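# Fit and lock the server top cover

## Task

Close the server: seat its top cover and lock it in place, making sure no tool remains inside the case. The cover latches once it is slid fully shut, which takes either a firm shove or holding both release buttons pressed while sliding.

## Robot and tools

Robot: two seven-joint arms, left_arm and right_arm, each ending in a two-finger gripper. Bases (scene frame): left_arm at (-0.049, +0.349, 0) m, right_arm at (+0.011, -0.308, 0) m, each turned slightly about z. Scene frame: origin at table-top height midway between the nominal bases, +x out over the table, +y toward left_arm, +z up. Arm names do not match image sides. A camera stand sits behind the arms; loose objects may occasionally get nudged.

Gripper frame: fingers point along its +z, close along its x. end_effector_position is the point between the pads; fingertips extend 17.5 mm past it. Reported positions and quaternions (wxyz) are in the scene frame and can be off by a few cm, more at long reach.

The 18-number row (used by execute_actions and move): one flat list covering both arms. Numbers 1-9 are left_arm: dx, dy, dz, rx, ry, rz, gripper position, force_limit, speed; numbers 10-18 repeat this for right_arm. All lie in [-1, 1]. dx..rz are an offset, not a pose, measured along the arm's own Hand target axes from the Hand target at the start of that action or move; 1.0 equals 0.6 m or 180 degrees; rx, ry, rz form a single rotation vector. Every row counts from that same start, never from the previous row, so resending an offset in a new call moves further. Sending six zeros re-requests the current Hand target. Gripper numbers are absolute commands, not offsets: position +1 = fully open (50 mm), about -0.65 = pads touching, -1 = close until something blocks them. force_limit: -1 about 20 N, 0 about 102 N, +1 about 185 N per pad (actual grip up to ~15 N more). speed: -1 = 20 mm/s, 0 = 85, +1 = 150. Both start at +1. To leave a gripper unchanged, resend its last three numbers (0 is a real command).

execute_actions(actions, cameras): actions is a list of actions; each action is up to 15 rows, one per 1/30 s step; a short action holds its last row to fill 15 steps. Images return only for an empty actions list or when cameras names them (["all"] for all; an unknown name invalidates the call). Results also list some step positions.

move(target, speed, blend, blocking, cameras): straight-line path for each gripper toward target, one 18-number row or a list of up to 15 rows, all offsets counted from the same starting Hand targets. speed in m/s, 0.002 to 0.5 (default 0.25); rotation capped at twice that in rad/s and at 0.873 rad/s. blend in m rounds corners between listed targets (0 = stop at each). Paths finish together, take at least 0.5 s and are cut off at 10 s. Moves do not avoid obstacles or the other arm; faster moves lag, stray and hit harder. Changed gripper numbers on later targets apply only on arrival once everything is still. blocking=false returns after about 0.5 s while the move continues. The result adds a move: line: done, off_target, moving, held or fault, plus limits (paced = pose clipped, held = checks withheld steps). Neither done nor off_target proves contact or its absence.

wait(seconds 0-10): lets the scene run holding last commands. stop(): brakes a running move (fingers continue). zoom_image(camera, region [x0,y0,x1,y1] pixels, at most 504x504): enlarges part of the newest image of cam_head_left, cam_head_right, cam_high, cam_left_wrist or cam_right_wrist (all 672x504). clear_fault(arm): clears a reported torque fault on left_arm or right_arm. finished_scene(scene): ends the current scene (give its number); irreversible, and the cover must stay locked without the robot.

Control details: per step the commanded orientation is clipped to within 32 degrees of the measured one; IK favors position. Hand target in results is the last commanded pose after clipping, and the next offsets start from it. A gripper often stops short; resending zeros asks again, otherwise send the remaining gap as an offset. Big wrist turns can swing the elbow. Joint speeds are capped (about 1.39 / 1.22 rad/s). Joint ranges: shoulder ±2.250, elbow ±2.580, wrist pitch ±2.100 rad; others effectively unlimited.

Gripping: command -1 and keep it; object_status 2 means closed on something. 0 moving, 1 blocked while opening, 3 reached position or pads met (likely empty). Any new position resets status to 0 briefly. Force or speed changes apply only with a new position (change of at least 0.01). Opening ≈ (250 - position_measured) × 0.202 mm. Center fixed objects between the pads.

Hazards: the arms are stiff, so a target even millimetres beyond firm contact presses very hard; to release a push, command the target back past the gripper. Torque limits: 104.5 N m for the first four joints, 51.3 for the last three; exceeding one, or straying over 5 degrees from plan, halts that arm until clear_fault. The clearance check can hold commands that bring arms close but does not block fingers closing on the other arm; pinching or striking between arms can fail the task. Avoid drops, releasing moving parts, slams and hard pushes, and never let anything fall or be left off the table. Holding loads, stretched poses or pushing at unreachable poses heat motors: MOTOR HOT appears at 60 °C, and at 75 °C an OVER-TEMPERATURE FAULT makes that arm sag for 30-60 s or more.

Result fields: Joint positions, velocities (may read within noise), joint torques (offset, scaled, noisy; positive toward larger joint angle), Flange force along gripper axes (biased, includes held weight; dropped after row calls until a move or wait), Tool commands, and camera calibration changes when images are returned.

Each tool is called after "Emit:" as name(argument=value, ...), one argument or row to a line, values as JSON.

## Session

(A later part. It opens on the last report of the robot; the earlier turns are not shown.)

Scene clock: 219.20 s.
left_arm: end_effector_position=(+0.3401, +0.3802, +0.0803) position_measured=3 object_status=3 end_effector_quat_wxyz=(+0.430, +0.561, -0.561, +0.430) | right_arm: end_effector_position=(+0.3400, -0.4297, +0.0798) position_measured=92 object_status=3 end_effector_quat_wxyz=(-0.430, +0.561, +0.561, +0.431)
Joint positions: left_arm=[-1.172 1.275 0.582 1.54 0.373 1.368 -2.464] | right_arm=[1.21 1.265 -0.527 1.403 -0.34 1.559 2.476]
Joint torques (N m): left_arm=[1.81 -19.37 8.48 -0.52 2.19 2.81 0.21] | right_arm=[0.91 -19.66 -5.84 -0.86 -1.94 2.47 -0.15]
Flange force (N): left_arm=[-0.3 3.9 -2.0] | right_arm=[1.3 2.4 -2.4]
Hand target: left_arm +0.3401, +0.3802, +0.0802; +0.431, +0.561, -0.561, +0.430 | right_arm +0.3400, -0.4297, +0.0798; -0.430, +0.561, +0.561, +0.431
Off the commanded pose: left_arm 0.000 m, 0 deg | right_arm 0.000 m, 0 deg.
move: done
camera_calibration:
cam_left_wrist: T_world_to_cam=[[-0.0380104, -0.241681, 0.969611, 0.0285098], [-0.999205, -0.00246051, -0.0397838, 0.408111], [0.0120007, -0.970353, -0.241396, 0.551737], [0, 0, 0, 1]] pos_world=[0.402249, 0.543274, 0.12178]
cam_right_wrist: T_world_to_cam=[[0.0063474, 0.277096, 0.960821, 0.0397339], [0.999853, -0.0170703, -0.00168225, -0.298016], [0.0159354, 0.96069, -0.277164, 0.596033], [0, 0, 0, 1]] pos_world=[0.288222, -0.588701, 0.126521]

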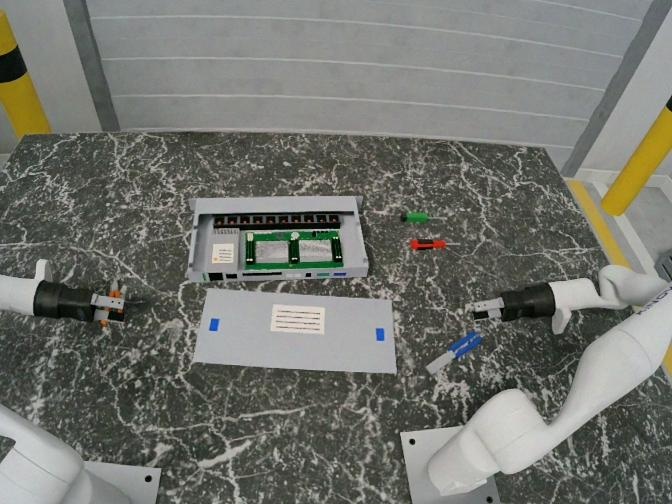

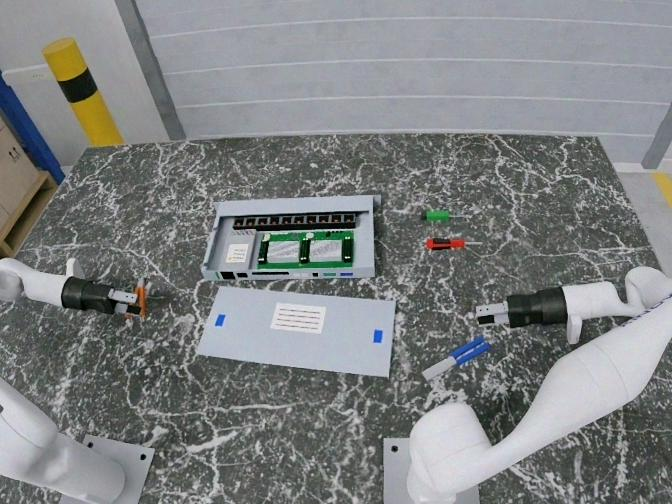

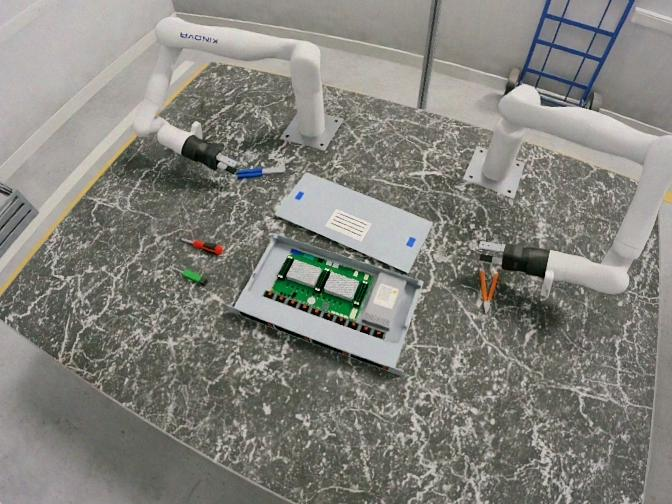

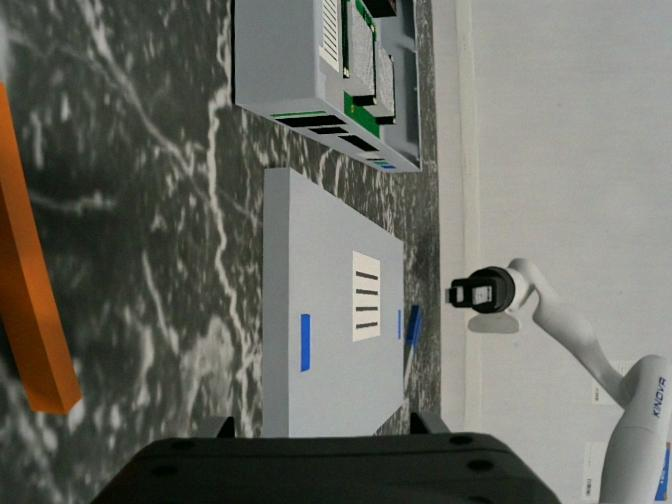

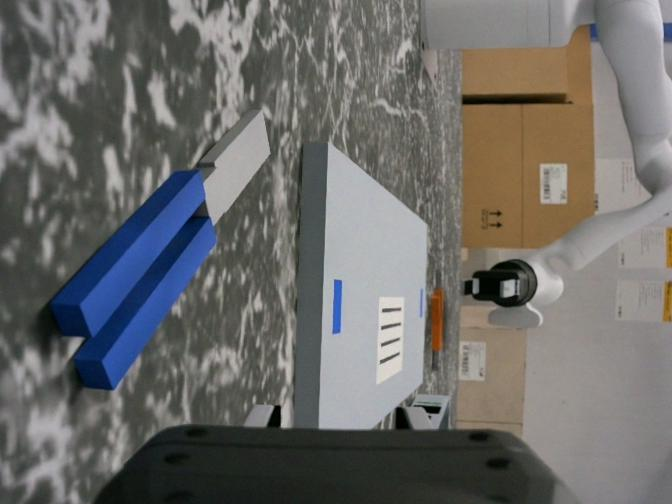

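Emit:
zoom_image(
  camera="cam_left_wrist",
  region=[220, 0, 440, 180],
)

Emit:
zoom_image(
  camera="cam_right_wrist",
  region=[280, 120, 460, 440],
)

Emit:
zoom_image(
  camera="cam_head_right",
  region=[190, 190, 390, 290],
)

Scaled by 2.291.

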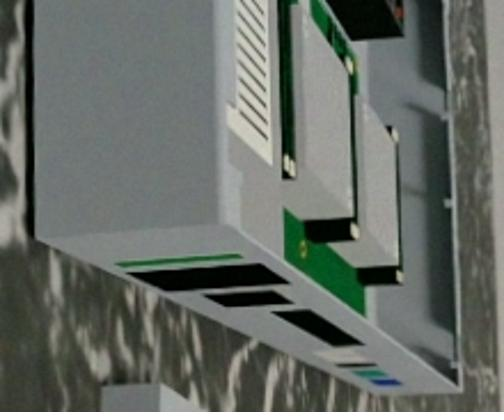

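Scaled by 1.575.

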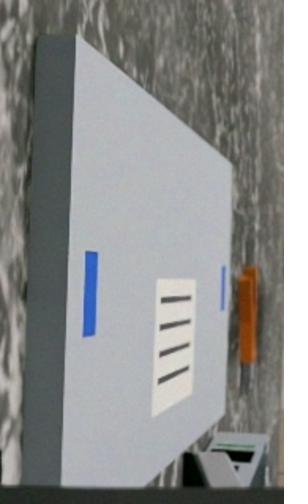

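Scaled by 2.520 from the camera's 672x504 image, which has a finer 960x720 frame.

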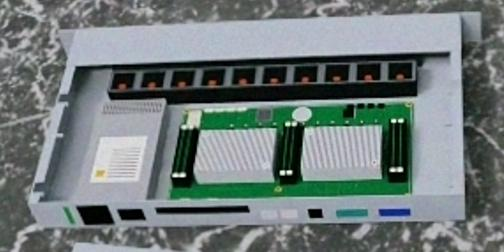

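Emit:
move(
  target=[
    [0.1869,-0.01,0.0535,-0.1703,-0.1559,0.2221,1,1,1,0.193,-0.0217,0.076,-0.1703,-0.1559,0.2221,1,1,1],
    [0.051,-0.0198,0.1903,-0.3407,-0.3118,0.4443,1,1,1,0.0642,-0.0433,0.2394,-0.3407,-0.3118,0.4443,1,1,1],
  ],
  speed=0.3,
  blend=0.05,
  cameras=["all"],
)

Scene clock: 269.70 s.
left_arm: end_effector_position=(+0.3519, +0.2620, +0.0801) position_measured=3 object_status=3 end_effector_quat_wxyz=(+0.000, +0.046, +0.999, +0.001) | right_arm: end_effector_position=(+0.3141, -0.2810, +0.0798) position_measured=3 object_status=3 end_effector_quat_wxyz=(+0.000, +0.999, -0.046, +0.000)
Joint positions: left_arm=[-0.372 0.609 0.687 1.943 -0.545 0.781 -2.549] | right_arm=[-0.1 0.346 -0.045 2.257 0.03 0.541 -0.295]
Joint torques (N m): left_arm=[1.79 -15.18 4.87 -5.47 0.16 0.14 0.29] | right_arm=[0.82 -10.91 -0.15 -4.18 0.18 -0.21 -0.08]
Flange force (N): left_arm=[0.3 5.2 -1.1] | right_arm=[0.1 -2.5 -5.0]
Hand target: left_arm +0.3519, +0.2620, +0.0801; +0.000, +0.046, +0.999, +0.001 | right_arm +0.3141, -0.2810, +0.0798; +0.000, +0.999, -0.046, +0.000
Off the commanded pose: left_arm 0.000 m, 0 deg | right_arm 0.000 m, 0 deg.
move: done
camera_calibration:
cam_left_wrist: T_world_to_cam=[[-0.991496, 0.12888, 0.0180343, 0.315225], [0.128679, 0.991615, -0.0119117, -0.239942], [-0.0194183, -0.00948972, -0.999766, 0.256942], [0, 0, 0, 1]] pos_world=[0.348409, 0.199742, 0.248339]
cam_right_wrist: T_world_to_cam=[[0.995031, -0.0975463, -0.0199494, -0.338925], [-0.0972452, -0.995139, 0.0155465, -0.201194], [-0.0213689, -0.0135293, -0.99968, 0.249144], [0, 0, 0, 1]] pos_world=[0.323, -0.229906, 0.245431]

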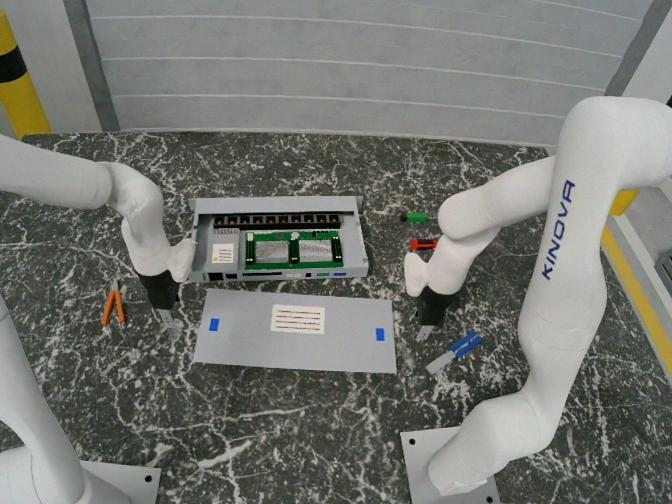

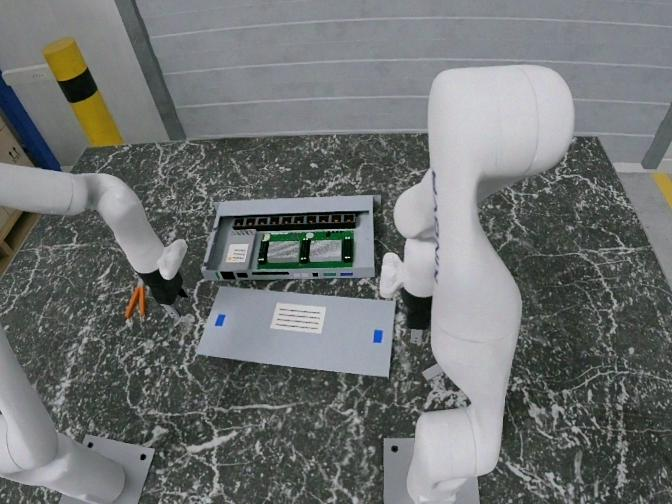

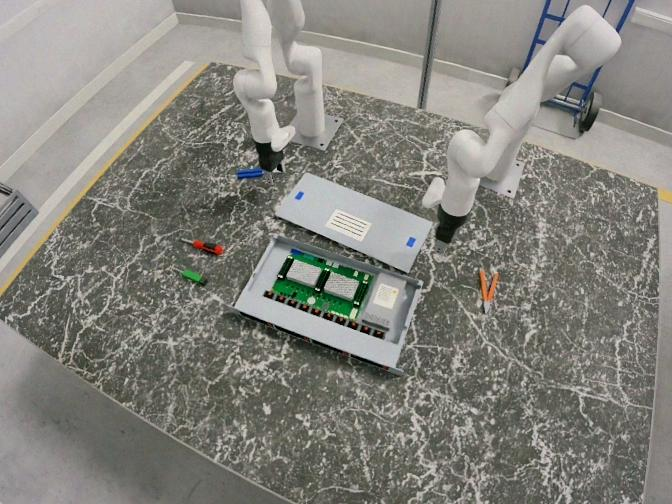

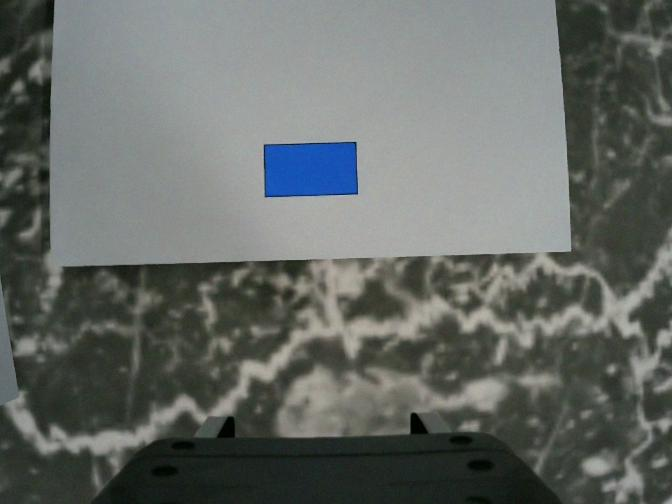

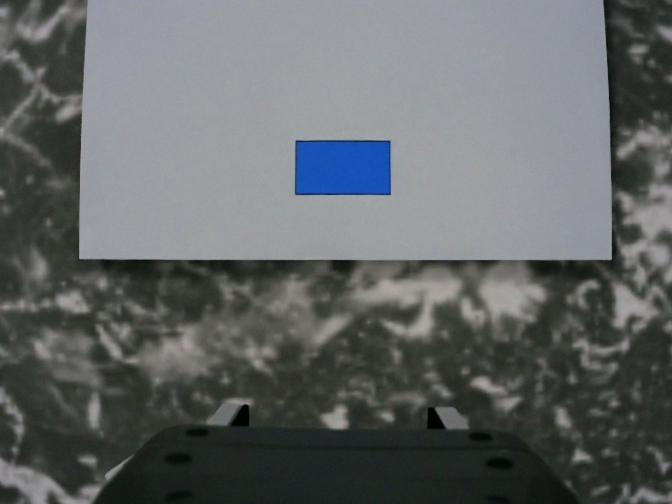

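Emit:
move(
  target=[
    [-0.0067,-0.05,0.07,0,0,0.0022,1,1,1,0.0067,-0.0483,0.07,0,0,0,1,1,1],
    [-0.0067,-0.05,0.0967,0,0,0.0022,1,1,1,0.0067,-0.0483,0.0967,0,0,0,1,1,1],
  ],
  speed=[0.15,0.03],
  cameras=["all"],
)

Emit:
zoom_image(
  camera="cam_head_left",
  region=[150, 260, 250, 360],
)

Emit:
zoom_image(
  camera="cam_head_left",
  region=[350, 280, 450, 380],
)

Emit:
zoom_image(
  camera="cam_high",
  region=[240, 140, 470, 290],
)

Scene clock: 285.47 s.
left_arm: end_effector_position=(+0.3532, +0.2318, +0.0220) position_measured=3 object_status=3 end_effector_quat_wxyz=(+0.000, +0.049, +0.999, +0.001) | right_arm: end_effector_position=(+0.3207, -0.2525, +0.0218) position_measured=3 object_status=3 end_effector_quat_wxyz=(+0.000, +0.999, -0.046, +0.000)
Joint positions: left_arm=[-0.222 0.728 0.581 1.957 -0.652 0.65 -2.403] | right_arm=[-0.197 0.522 -0.032 2.281 0.049 0.34 -0.397]
Joint torques (N m): left_arm=[1.85 -16.68 4.83 -4.22 0.17 0.12 0.32] | right_arm=[0.81 -12.47 -0.13 -2.44 0.19 -0.16 -0.11]
Flange force (N): left_arm=[-0.7 5.2 -1.1] | right_arm=[0.3 -3.1 -4.8]
Hand target: left_arm +0.3532, +0.2318, +0.0220; +0.000, +0.049, +0.999, +0.001 | right_arm +0.3207, -0.2525, +0.0218; +0.000, +0.999, -0.046, +0.000
Off the commanded pose: left_arm 0.000 m, 0 deg | right_arm 0.000 m, 0 deg.
move: done
camera_calibration:
cam_left_wrist: T_world_to_cam=[[-0.990577, 0.135764, 0.0180196, 0.319518], [0.135562, 0.990696, -0.0119721, -0.21312], [-0.0194773, -0.00941648, -0.999766, 0.198595], [0, 0, 0, 1]] pos_world=[0.349267, 0.169628, 0.19024]
cam_right_wrist: T_world_to_cam=[[0.995029, -0.0975473, -0.0200489, -0.343751], [-0.0972446, -0.995139, 0.0155562, -0.171301], [-0.0214689, -0.0135292, -0.999678, 0.191719], [0, 0, 0, 1]] pos_world=[0.3295, -0.201406, 0.187431]

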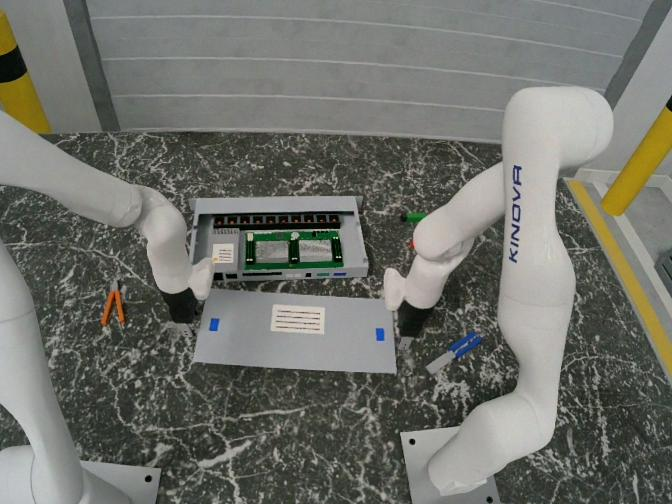

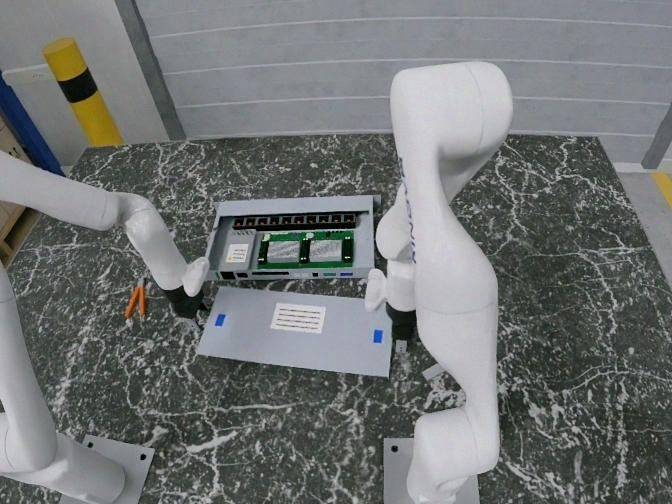

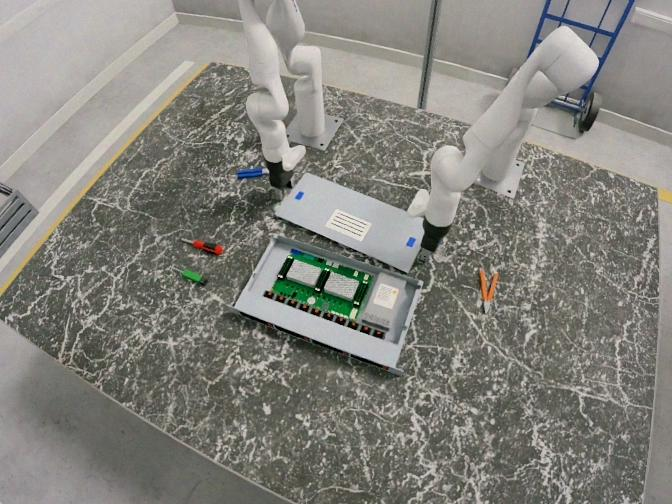

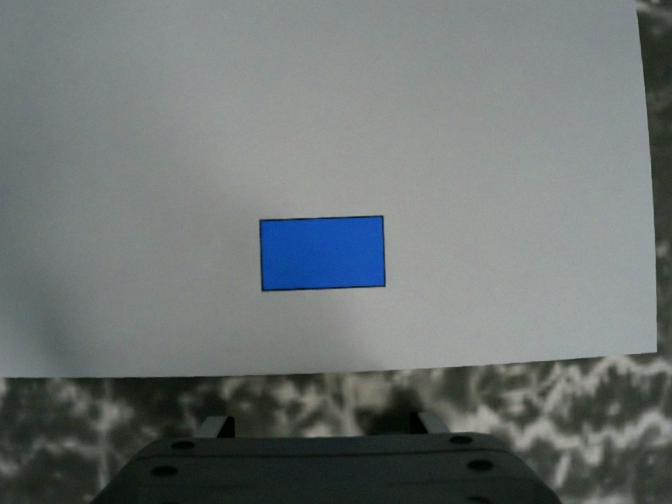

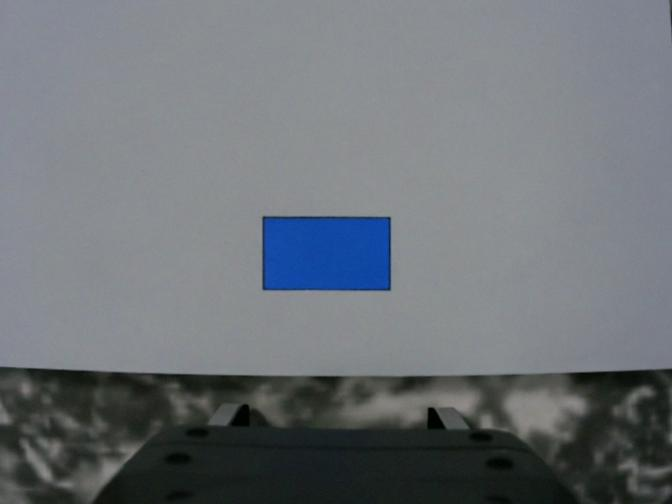

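Scaled by 5.040 from the camera's 672x504 image, which has a finer 960x720 frame.

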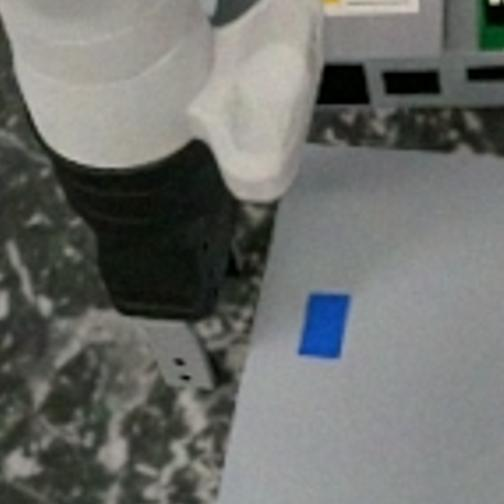

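Scaled by 5.040 from the camera's 672x504 image, which has a finer 960x720 frame.

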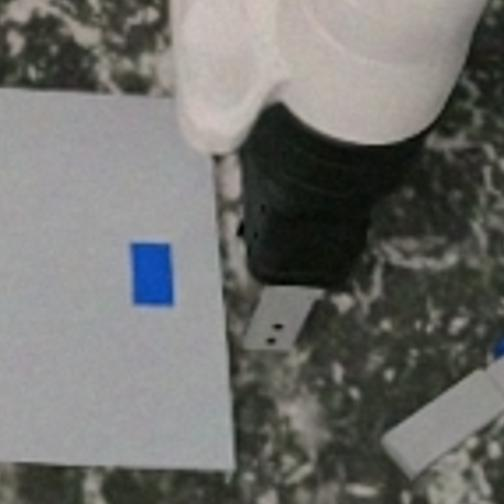

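Scaled by 2.191 from the camera's 672x504 image, which has a finer 960x720 frame.

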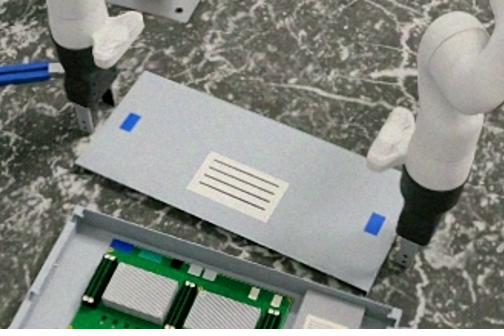

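Emit:
move(
  target=[0,-0.01,0,0,0,0,1,1,1,0,-0.01,0,0,0,0,1,1,1],
  speed=0.015,
  cameras=["cam_left_wrist","cam_right_wrist"],
)

Scene clock: 290.30 s.
left_arm: end_effector_position=(+0.3526, +0.2259, +0.0220) position_measured=3 object_status=3 end_effector_quat_wxyz=(+0.000, +0.049, +0.999, +0.001) | right_arm: end_effector_position=(+0.3213, -0.2465, +0.0218) position_measured=3 object_status=3 end_effector_quat_wxyz=(+0.000, +0.999, -0.046, +0.000)
Joint positions: left_arm=[-0.207 0.73 0.58 1.953 -0.65 0.652 -2.391] | right_arm=[-0.217 0.524 -0.03 2.276 0.045 0.343 -0.412]
Joint torques (N m): left_arm=[1.83 -16.75 4.85 -4.26 0.18 0.15 0.28] | right_arm=[0.75 -12.57 -0.08 -2.44 0.17 -0.2 -0.07]
Flange force (N): left_arm=[-0.6 5.1 -0.8] | right_arm=[0.5 -3.0 -4.8]
Hand target: left_arm +0.3526, +0.2258, +0.0220; +0.000, +0.049, +0.999, +0.001 | right_arm +0.3213, -0.2465, +0.0218; +0.000, +0.999, -0.046, +0.000
Off the commanded pose: left_arm 0.000 m, 0 deg | right_arm 0.000 m, 0 deg.
move: done
camera_calibration:
cam_left_wrist: T_world_to_cam=[[-0.990577, 0.135764, 0.0180196, 0.319725], [0.135562, 0.990696, -0.0119721, -0.207193], [-0.0194773, -0.00941648, -0.999766, 0.198528], [0, 0, 0, 1]] pos_world=[0.348667, 0.163728, 0.19024]
cam_right_wrist: T_world_to_cam=[[0.995029, -0.0975473, -0.0200489, -0.343772], [-0.0972446, -0.995139, 0.0155562, -0.165371], [-0.0214689, -0.0135292, -0.999678, 0.191812], [0, 0, 0, 1]] pos_world=[0.3301, -0.195506, 0.187431]
Images, in order (width x height): cam_left_wrist 672x504, cam_right_wrist 672x504.

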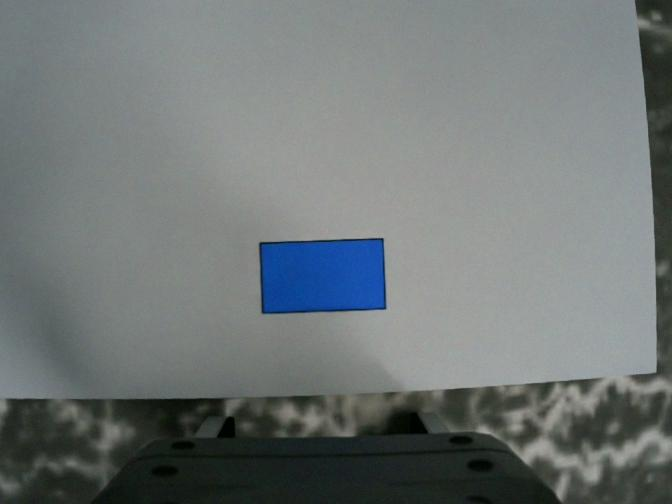

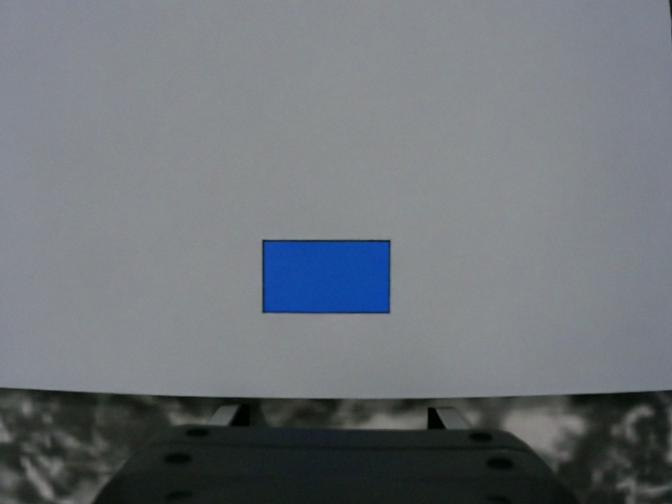

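Emit:
move(
  target=[0,-0.005,0,0,0,0,1,1,1,0,-0.005,0,0,0,0,1,1,1],
  speed=0.015,
  cameras=["cam_left_wrist","cam_right_wrist"],
)

Scene clock: 295.23 s.
left_arm: end_effector_position=(+0.3523, +0.2229, +0.0220) position_measured=3 object_status=3 end_effector_quat_wxyz=(+0.000, +0.049, +0.999, +0.001) | right_arm: end_effector_position=(+0.3215, -0.2435, +0.0218) position_measured=3 object_status=3 end_effector_quat_wxyz=(+0.000, +0.999, -0.046, +0.000)
Joint positions: left_arm=[-0.199 0.731 0.58 1.951 -0.649 0.653 -2.386] | right_arm=[-0.226 0.525 -0.029 2.273 0.044 0.345 -0.419]
Joint torques (N m): left_arm=[1.8 -16.74 4.91 -4.24 0.15 0.08 0.28] | right_arm=[0.75 -12.56 -0.09 -2.46 0.16 -0.17 -0.06]
Flange force (N): left_arm=[-0.8 4.9 -1.0] | right_arm=[0.4 -3.0 -4.8]
Hand target: left_arm +0.3523, +0.2229, +0.0220; +0.000, +0.049, +0.999, +0.001 | right_arm +0.3215, -0.2435, +0.0218; +0.000, +0.999, -0.046, +0.000
Off the commanded pose: left_arm 0.000 m, 0 deg | right_arm 0.000 m, 0 deg.
move: done
camera_calibration:
cam_left_wrist: T_world_to_cam=[[-0.990577, 0.135764, 0.0180196, 0.319835], [0.135562, 0.990696, -0.0119721, -0.204181], [-0.0194773, -0.00941648, -0.999766, 0.198494], [0, 0, 0, 1]] pos_world=[0.348367, 0.160728, 0.19024]
cam_right_wrist: T_world_to_cam=[[0.995031, -0.0975463, -0.0199494, -0.343797], [-0.0972452, -0.995139, 0.0155465, -0.162355], [-0.0213689, -0.0135293, -0.99968, 0.191827], [0, 0, 0, 1]] pos_world=[0.3304, -0.192506, 0.187431]
Images, in order (width x height): cam_left_wrist 672x504, cam_right_wrist 672x504.

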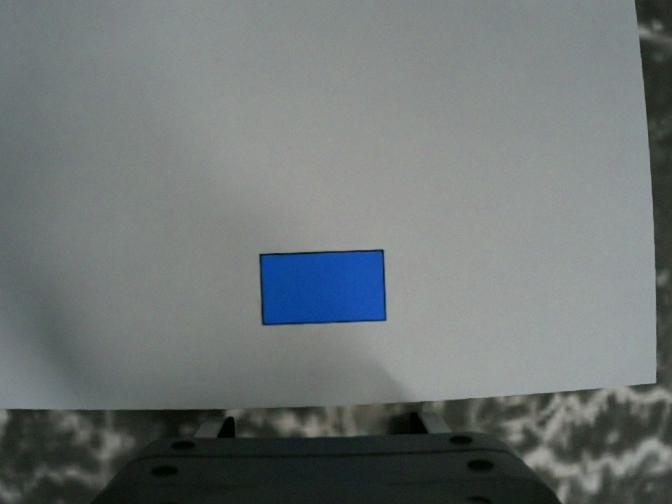

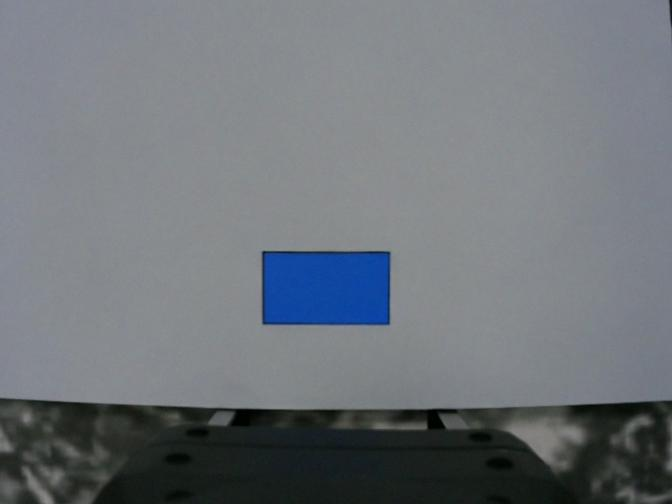

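Emit:
move(
  target=[0,-0.005,0,0,0,0,1,1,1,0,-0.005,0,0,0,0,1,1,1],
  speed=0.015,
)

Scene clock: 298.43 s.
left_arm: end_effector_position=(+0.3520, +0.2199, +0.0220) position_measured=3 object_status=3 end_effector_quat_wxyz=(+0.000, +0.049, +0.999, +0.001) | right_arm: end_effector_position=(+0.3218, -0.2406, +0.0218) position_measured=3 object_status=3 end_effector_quat_wxyz=(+0.000, +0.999, -0.046, +0.000)
Joint positions: left_arm=[-0.192 0.731 0.579 1.949 -0.648 0.654 -2.38] | right_arm=[-0.236 0.526 -0.028 2.271 0.042 0.347 -0.426]
Joint torques (N m): left_arm=[1.87 -16.74 5 -4.32 0.16 0.05 0.29] | right_arm=[0.28 -12.71 -0.82 -2.95 -0.12 -0.49 -0.14]
Flange force (N): left_arm=[-0.6 5.2 -1.0] | right_arm=[0.3 -1.2 -5.1]
Hand target: left_arm +0.3520, +0.2199, +0.0220; +0.000, +0.049, +0.999, +0.001 | right_arm +0.3218, -0.2406, +0.0218; +0.000, +0.999, -0.046, +0.000
Off the commanded pose: left_arm 0.000 m, 0 deg | right_arm 0.000 m, 0 deg.
move: done

Emit:
move(
  target=[0,-0.006,0,0,0,0,1,1,1,0,0,0,0,0,0,1,1,1],
  speed=0.015,
  cameras=["cam_left_wrist","cam_right_wrist"],
)

Scene clock: 302.27 s.
left_arm: end_effector_position=(+0.3517, +0.2165, +0.0220) position_measured=3 object_status=3 end_effector_quat_wxyz=(+0.000, +0.049, +0.999, +0.001) | right_arm: end_effector_position=(+0.3217, -0.2406, +0.0218) position_measured=3 object_status=3 end_effector_quat_wxyz=(+0.000, +0.999, -0.046, -0.001)
Joint positions: left_arm=[-0.183 0.732 0.579 1.946 -0.647 0.655 -2.373] | right_arm=[-0.236 0.526 -0.028 2.271 0.042 0.347 -0.426]
Joint torques (N m): left_arm=[15.35 -11.45 19.79 -2.92 4.26 -5.93 -0.71] | right_arm=[-5.29 -13.05 -8.53 -8.8 -2.94 -4.32 -0.9]
Flange force (N): left_arm=[-4.1 34.5 -6.5] | right_arm=[-2.3 20.3 -12.6]
Hand target: left_arm +0.3517, +0.2163, +0.0220; +0.000, +0.049, +0.999, +0.001 | right_arm +0.3218, -0.2406, +0.0218; +0.000, +0.999, -0.046, +0.000
Off the commanded pose: left_arm 0.000 m, 0 deg | right_arm 0.000 m, 0 deg.
move: done
camera_calibration:
cam_left_wrist: T_world_to_cam=[[-0.990618, 0.135463, 0.0180479, 0.32018], [0.135265, 0.99074, -0.011767, -0.197603], [-0.0194748, -0.00921532, -0.999768, 0.198388], [0, 0, 0, 1]] pos_world=[0.347769, 0.154228, 0.190239]
cam_right_wrist: T_world_to_cam=[[0.995017, -0.0976495, -0.0201375, -0.343683], [-0.0973432, -0.995128, 0.015666, -0.159338], [-0.0215691, -0.0136277, -0.999674, 0.191918], [0, 0, 0, 1]] pos_world=[0.330599, -0.189507, 0.187431]
Images, in order (width x height): cam_left_wrist 672x504, cam_right_wrist 672x504.

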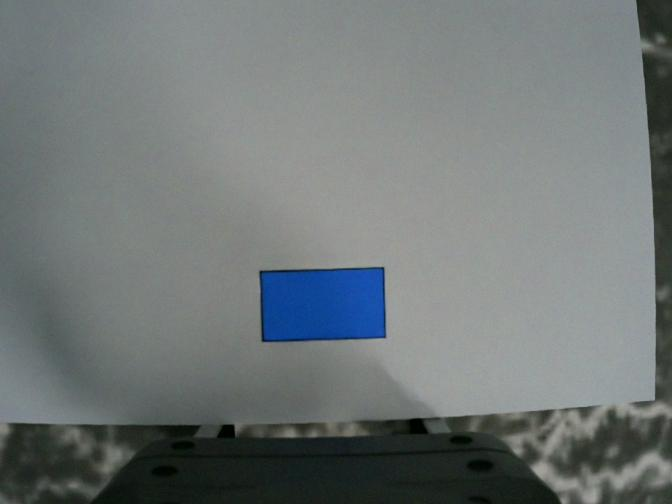

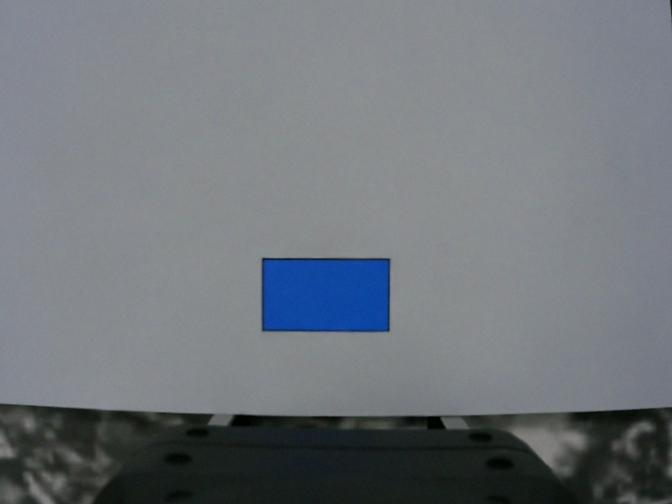

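Emit:
move(
  target=[
    [0,-0.0005,0,0,0,0,1,1,1,0,-0.0005,0,0,0,0,1,1,1],
    [0,-0.0005,-0.04,0,0,0,1,1,1,0,-0.0005,-0.04,0,0,0,1,1,1],
  ],
  speed=[0.01,0.03],
  cameras=["cam_left_wrist","cam_right_wrist","cam_head_left","cam_high"],
)

Emit:
zoom_image(
  camera="cam_high",
  region=[240, 140, 470, 290],
)

Scene clock: 310.10 s.
left_arm: end_effector_position=(+0.3516, +0.2159, +0.0460) position_measured=3 object_status=3 end_effector_quat_wxyz=(+0.000, +0.049, +0.999, +0.001) | right_arm: end_effector_position=(+0.3219, -0.2402, +0.0458) position_measured=3 object_status=3 end_effector_quat_wxyz=(+0.000, +0.999, -0.046, +0.000)
Joint positions: left_arm=[-0.212 0.689 0.624 1.932 -0.605 0.715 -2.407] | right_arm=[-0.232 0.458 -0.034 2.251 0.036 0.434 -0.421]
Joint torques (N m): left_arm=[16.72 -14.97 22.21 -5.34 5.09 -6.36 -0.8] | right_arm=[-7.43 -16.88 -11.01 -13.57 -4.89 -5.66 -1.19]
Flange force (N): left_arm=[-4.8 37.4 3.7] | right_arm=[-4.3 29.2 -0.6]
Hand target: left_arm +0.3516, +0.2159, +0.0460; +0.000, +0.049, +0.999, +0.001 | right_arm +0.3219, -0.2403, +0.0458; +0.000, +0.999, -0.046, +0.000
Off the commanded pose: left_arm 0.000 m, 0 deg | right_arm 0.000 m, 0 deg.
move: done
camera_calibration:
cam_left_wrist: T_world_to_cam=[[-0.990577, 0.135764, 0.0180196, 0.319646], [0.135562, 0.990696, -0.0119721, -0.196963], [-0.0194773, -0.00941648, -0.999766, 0.22241], [0, 0, 0, 1]] pos_world=[0.347667, 0.153828, 0.21424]
cam_right_wrist: T_world_to_cam=[[0.995029, -0.0975473, -0.0200489, -0.343274], [-0.0972446, -0.995139, 0.0155562, -0.159417], [-0.0214689, -0.0135292, -0.999678, 0.215902], [0, 0, 0, 1]] pos_world=[0.3307, -0.189206, 0.211431]
Images, in order (width x height): cam_head_left 672x504, cam_high 672x504, cam_left_wrist 672x504, cam_right_wrist 672x504.

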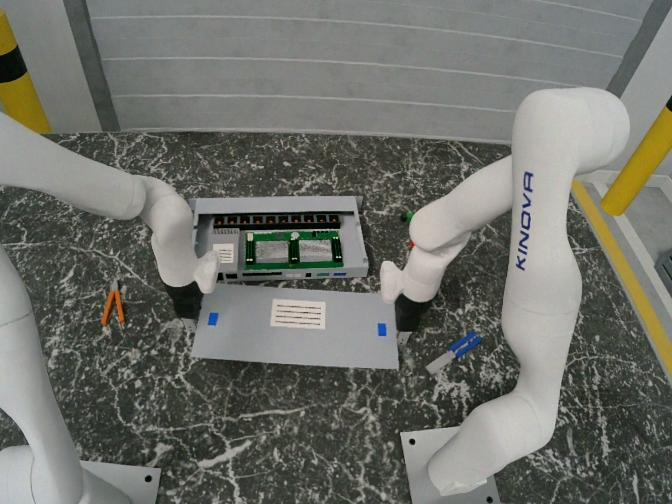

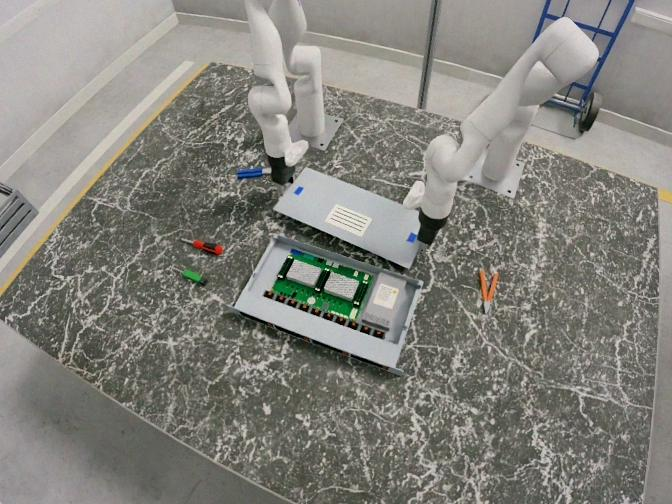

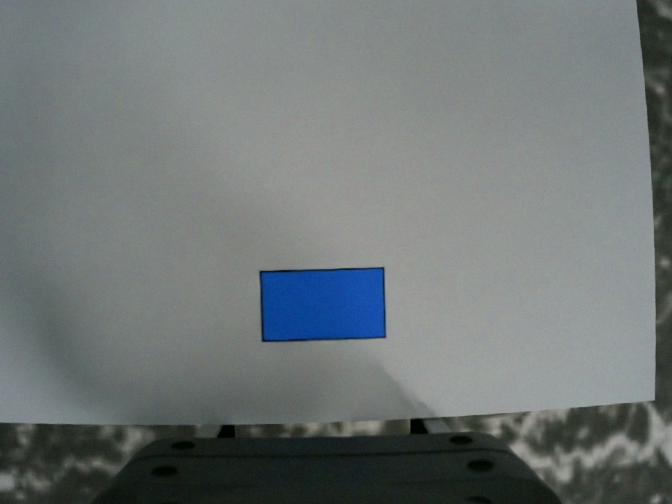

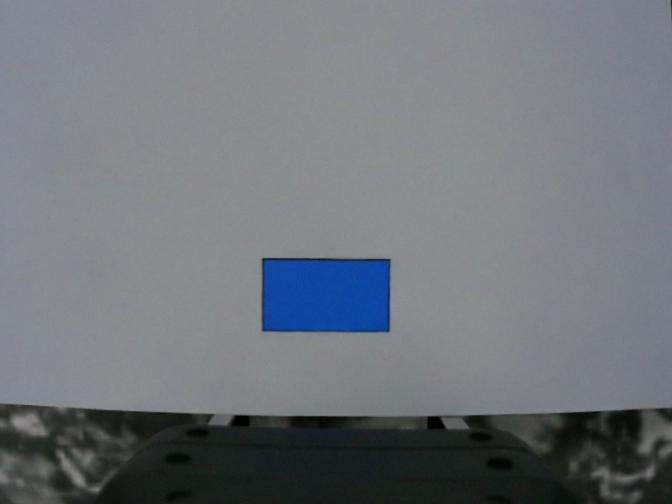

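Scaled by 2.191 from the camera's 672x504 image, which has a finer 960x720 frame.

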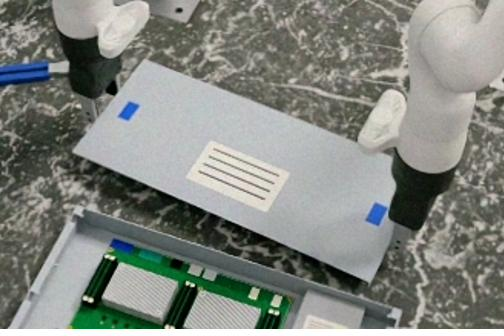

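Emit:
move(
  target=[
    [0,-0.0007,-0.1,0,0,0,1,1,1,0,-0.0007,-0.1,0,0,0,1,1,1],
    [-0.0782,0.023,-0.1,0,0,-0.00875,1,1,1,0.099,-0.024,-0.1,0,0,-0.00875,1,1,1],
    [-0.1567,0.0462,-0.1,0,0,-0.0175,1,1,1,0.1977,-0.0477,-0.1,0,0,-0.0175,1,1,1],
  ],
  speed=[0.06,0.08,0.08],
  blend=[0.005,0.01,0],
  cameras=["cam_left_wrist","cam_right_wrist"],
)

Scene clock: 353.00 s.
left_arm: end_effector_position=(+0.4479, +0.2342, +0.1061) position_measured=3 object_status=3 end_effector_quat_wxyz=(+0.000, +0.022, +1.000, +0.001) | right_arm: end_effector_position=(+0.4426, -0.2225, +0.1057) position_measured=3 object_status=3 end_effector_quat_wxyz=(+0.000, +1.000, -0.018, +0.000)
Joint positions: left_arm=[-0.273 0.742 0.678 1.561 -0.521 1.025 -2.575] | right_arm=[-0.188 0.52 -0.041 1.797 0.028 0.827 -0.315]
Joint torques (N m): left_arm=[17.85 -19.02 22.23 -6.4 7.2 -4.34 -0.67] | right_arm=[-10.3 -19.87 -12.88 -13.61 -7.3 -4.22 -1.07]
Flange force (N): left_arm=[-3.5 33.6 3.4] | right_arm=[-3.7 27.4 0.4]
Hand target: left_arm +0.4479, +0.2343, +0.1061; +0.000, +0.022, +1.000, +0.001 | right_arm +0.4427, -0.2225, +0.1057; +0.000, +1.000, -0.018, +0.000
Off the commanded pose: left_arm 0.000 m, 0 deg | right_arm 0.000 m, 0 deg.
move: done
camera_calibration:
cam_left_wrist: T_world_to_cam=[[-0.996538, 0.081187, 0.0179027, 0.426877], [0.0809803, 0.996644, -0.0119851, -0.204302], [-0.0188157, -0.0104938, -0.999768, 0.284497], [0, 0, 0, 1]] pos_world=[0.447297, 0.171945, 0.27434]
cam_right_wrist: T_world_to_cam=[[0.998886, -0.0427215, -0.0200284, -0.450027], [-0.042415, -0.99898, 0.0154862, -0.156077], [-0.0206696, -0.0146194, -0.999679, 0.278016], [0, 0, 0, 1]] pos_world=[0.448653, -0.171079, 0.27133]
Images, in order (width x height): cam_left_wrist 672x504, cam_right_wrist 672x504.

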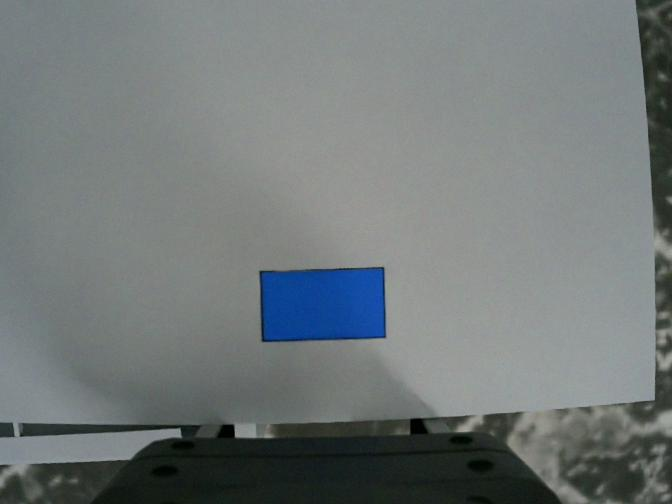

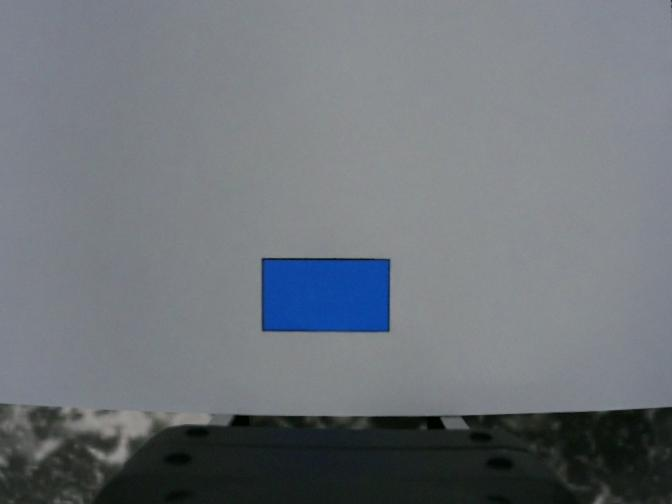

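Emit:
move(
  target=[
    [-0.0795,0.018,0,0,0,-0.00875,1,1,1,0.1002,-0.0192,0,0,0,-0.00875,1,1,1],
    [-0.1588,0.0363,0,0,0,-0.0175,1,1,1,0.2002,-0.0378,0,0,0,-0.0175,1,1,1],
  ],
  speed=0.08,
  blend=[0.01,0],
  cameras=["all"],
)

Emit:
zoom_image(
  camera="cam_head_left",
  region=[170, 180, 390, 300],
)

Emit:
zoom_image(
  camera="cam_head_right",
  region=[190, 180, 410, 300],
)

Emit:
zoom_image(
  camera="cam_high",
  region=[220, 210, 450, 390],
)

Scene clock: 361.43 s.
left_arm: end_effector_position=(+0.5440, +0.2519, +0.1062) position_measured=3 object_status=3 end_effector_quat_wxyz=(+0.000, -0.006, +1.000, +0.001) | right_arm: end_effector_position=(+0.5635, -0.2042, +0.1055) position_measured=3 object_status=3 end_effector_quat_wxyz=(+0.000, +1.000, +0.009, -0.001)
Joint positions: left_arm=[-0.226 0.92 0.646 1.167 -0.538 1.218 -2.667] | right_arm=[-0.171 0.755 -0.044 1.33 0.035 1.059 -0.237]
Joint torques (N m): left_arm=[17.88 -24.47 20.61 -6.28 7.39 -2.97 -0.52] | right_arm=[-11.87 -24.82 -13.04 -12.49 -7.34 -3 -0.92]
Flange force (N): left_arm=[-2.2 28.9 3.7] | right_arm=[-2.6 23.3 0.6]
Hand target: left_arm +0.5440, +0.2519, +0.1062; +0.000, -0.006, +1.000, +0.001 | right_arm +0.5635, -0.2042, +0.1055; +0.000, +1.000, +0.009, +0.000
Off the commanded pose: left_arm 0.000 m, 0 deg | right_arm 0.000 m, 0 deg.
move: done
camera_calibration:
cam_left_wrist: T_world_to_cam=[[-0.999496, 0.0262461, 0.0178579, 0.536666], [0.0260339, 0.999589, -0.0120166, -0.200541], [-0.0181659, -0.0115456, -0.999768, 0.2865], [0, 0, 0, 1]] pos_world=[0.546821, 0.189681, 0.274441]
cam_right_wrist: T_world_to_cam=[[0.999722, 0.0122649, -0.0201204, -0.559209], [0.0125768, -0.999802, 0.0154492, -0.163824], [-0.019927, -0.0156979, -0.999678, 0.27994], [0, 0, 0, 1]] pos_world=[0.566692, -0.152539, 0.27113]

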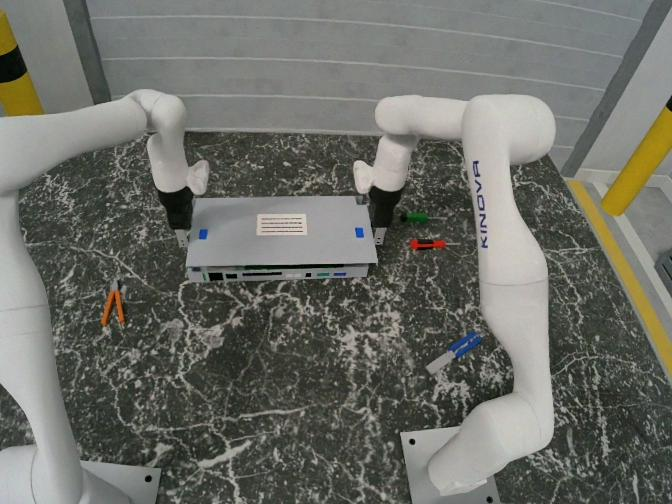

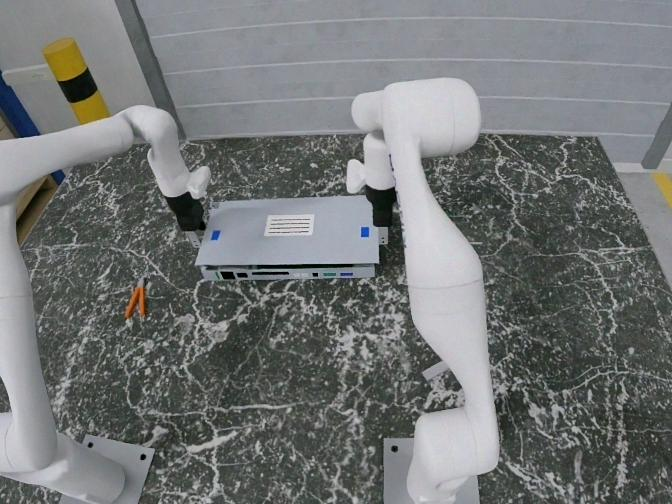

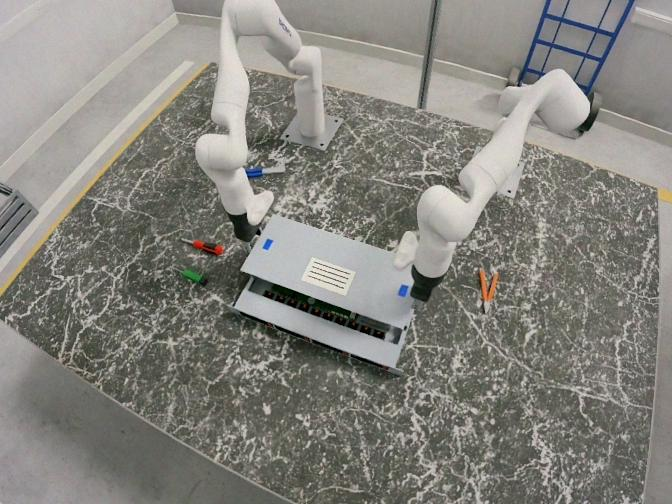

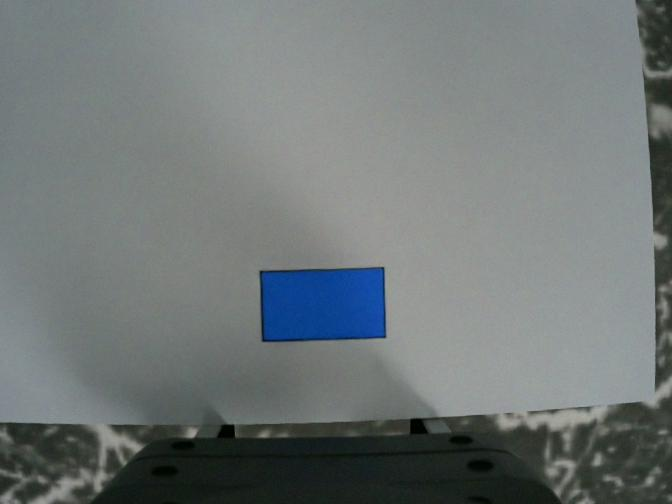

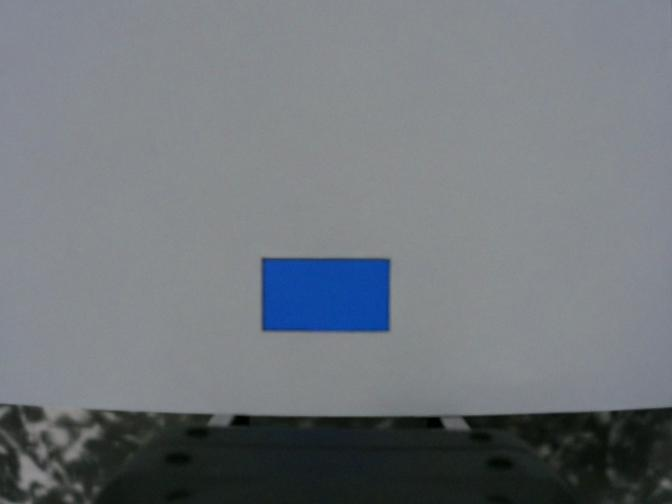

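Scaled by 2.291 from the camera's 672x504 image, which has a finer 960x720 frame.

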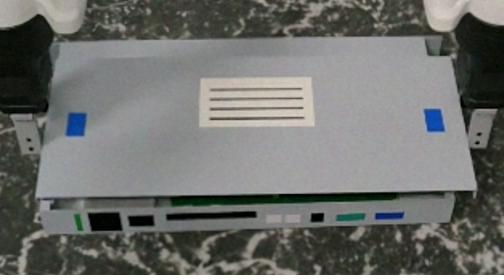

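Scaled by 2.291 from the camera's 672x504 image, which has a finer 960x720 frame.

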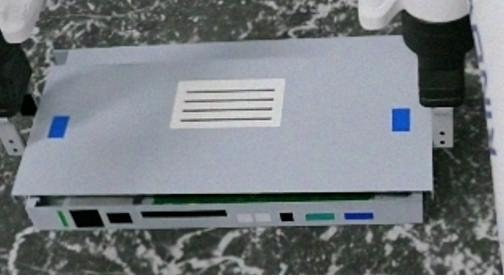

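Scaled by 2.191 from the camera's 672x504 image, which has a finer 960x720 frame.

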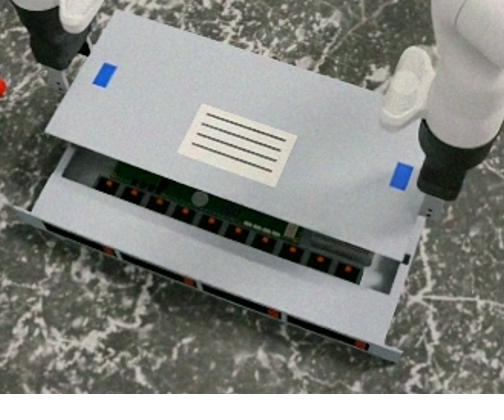

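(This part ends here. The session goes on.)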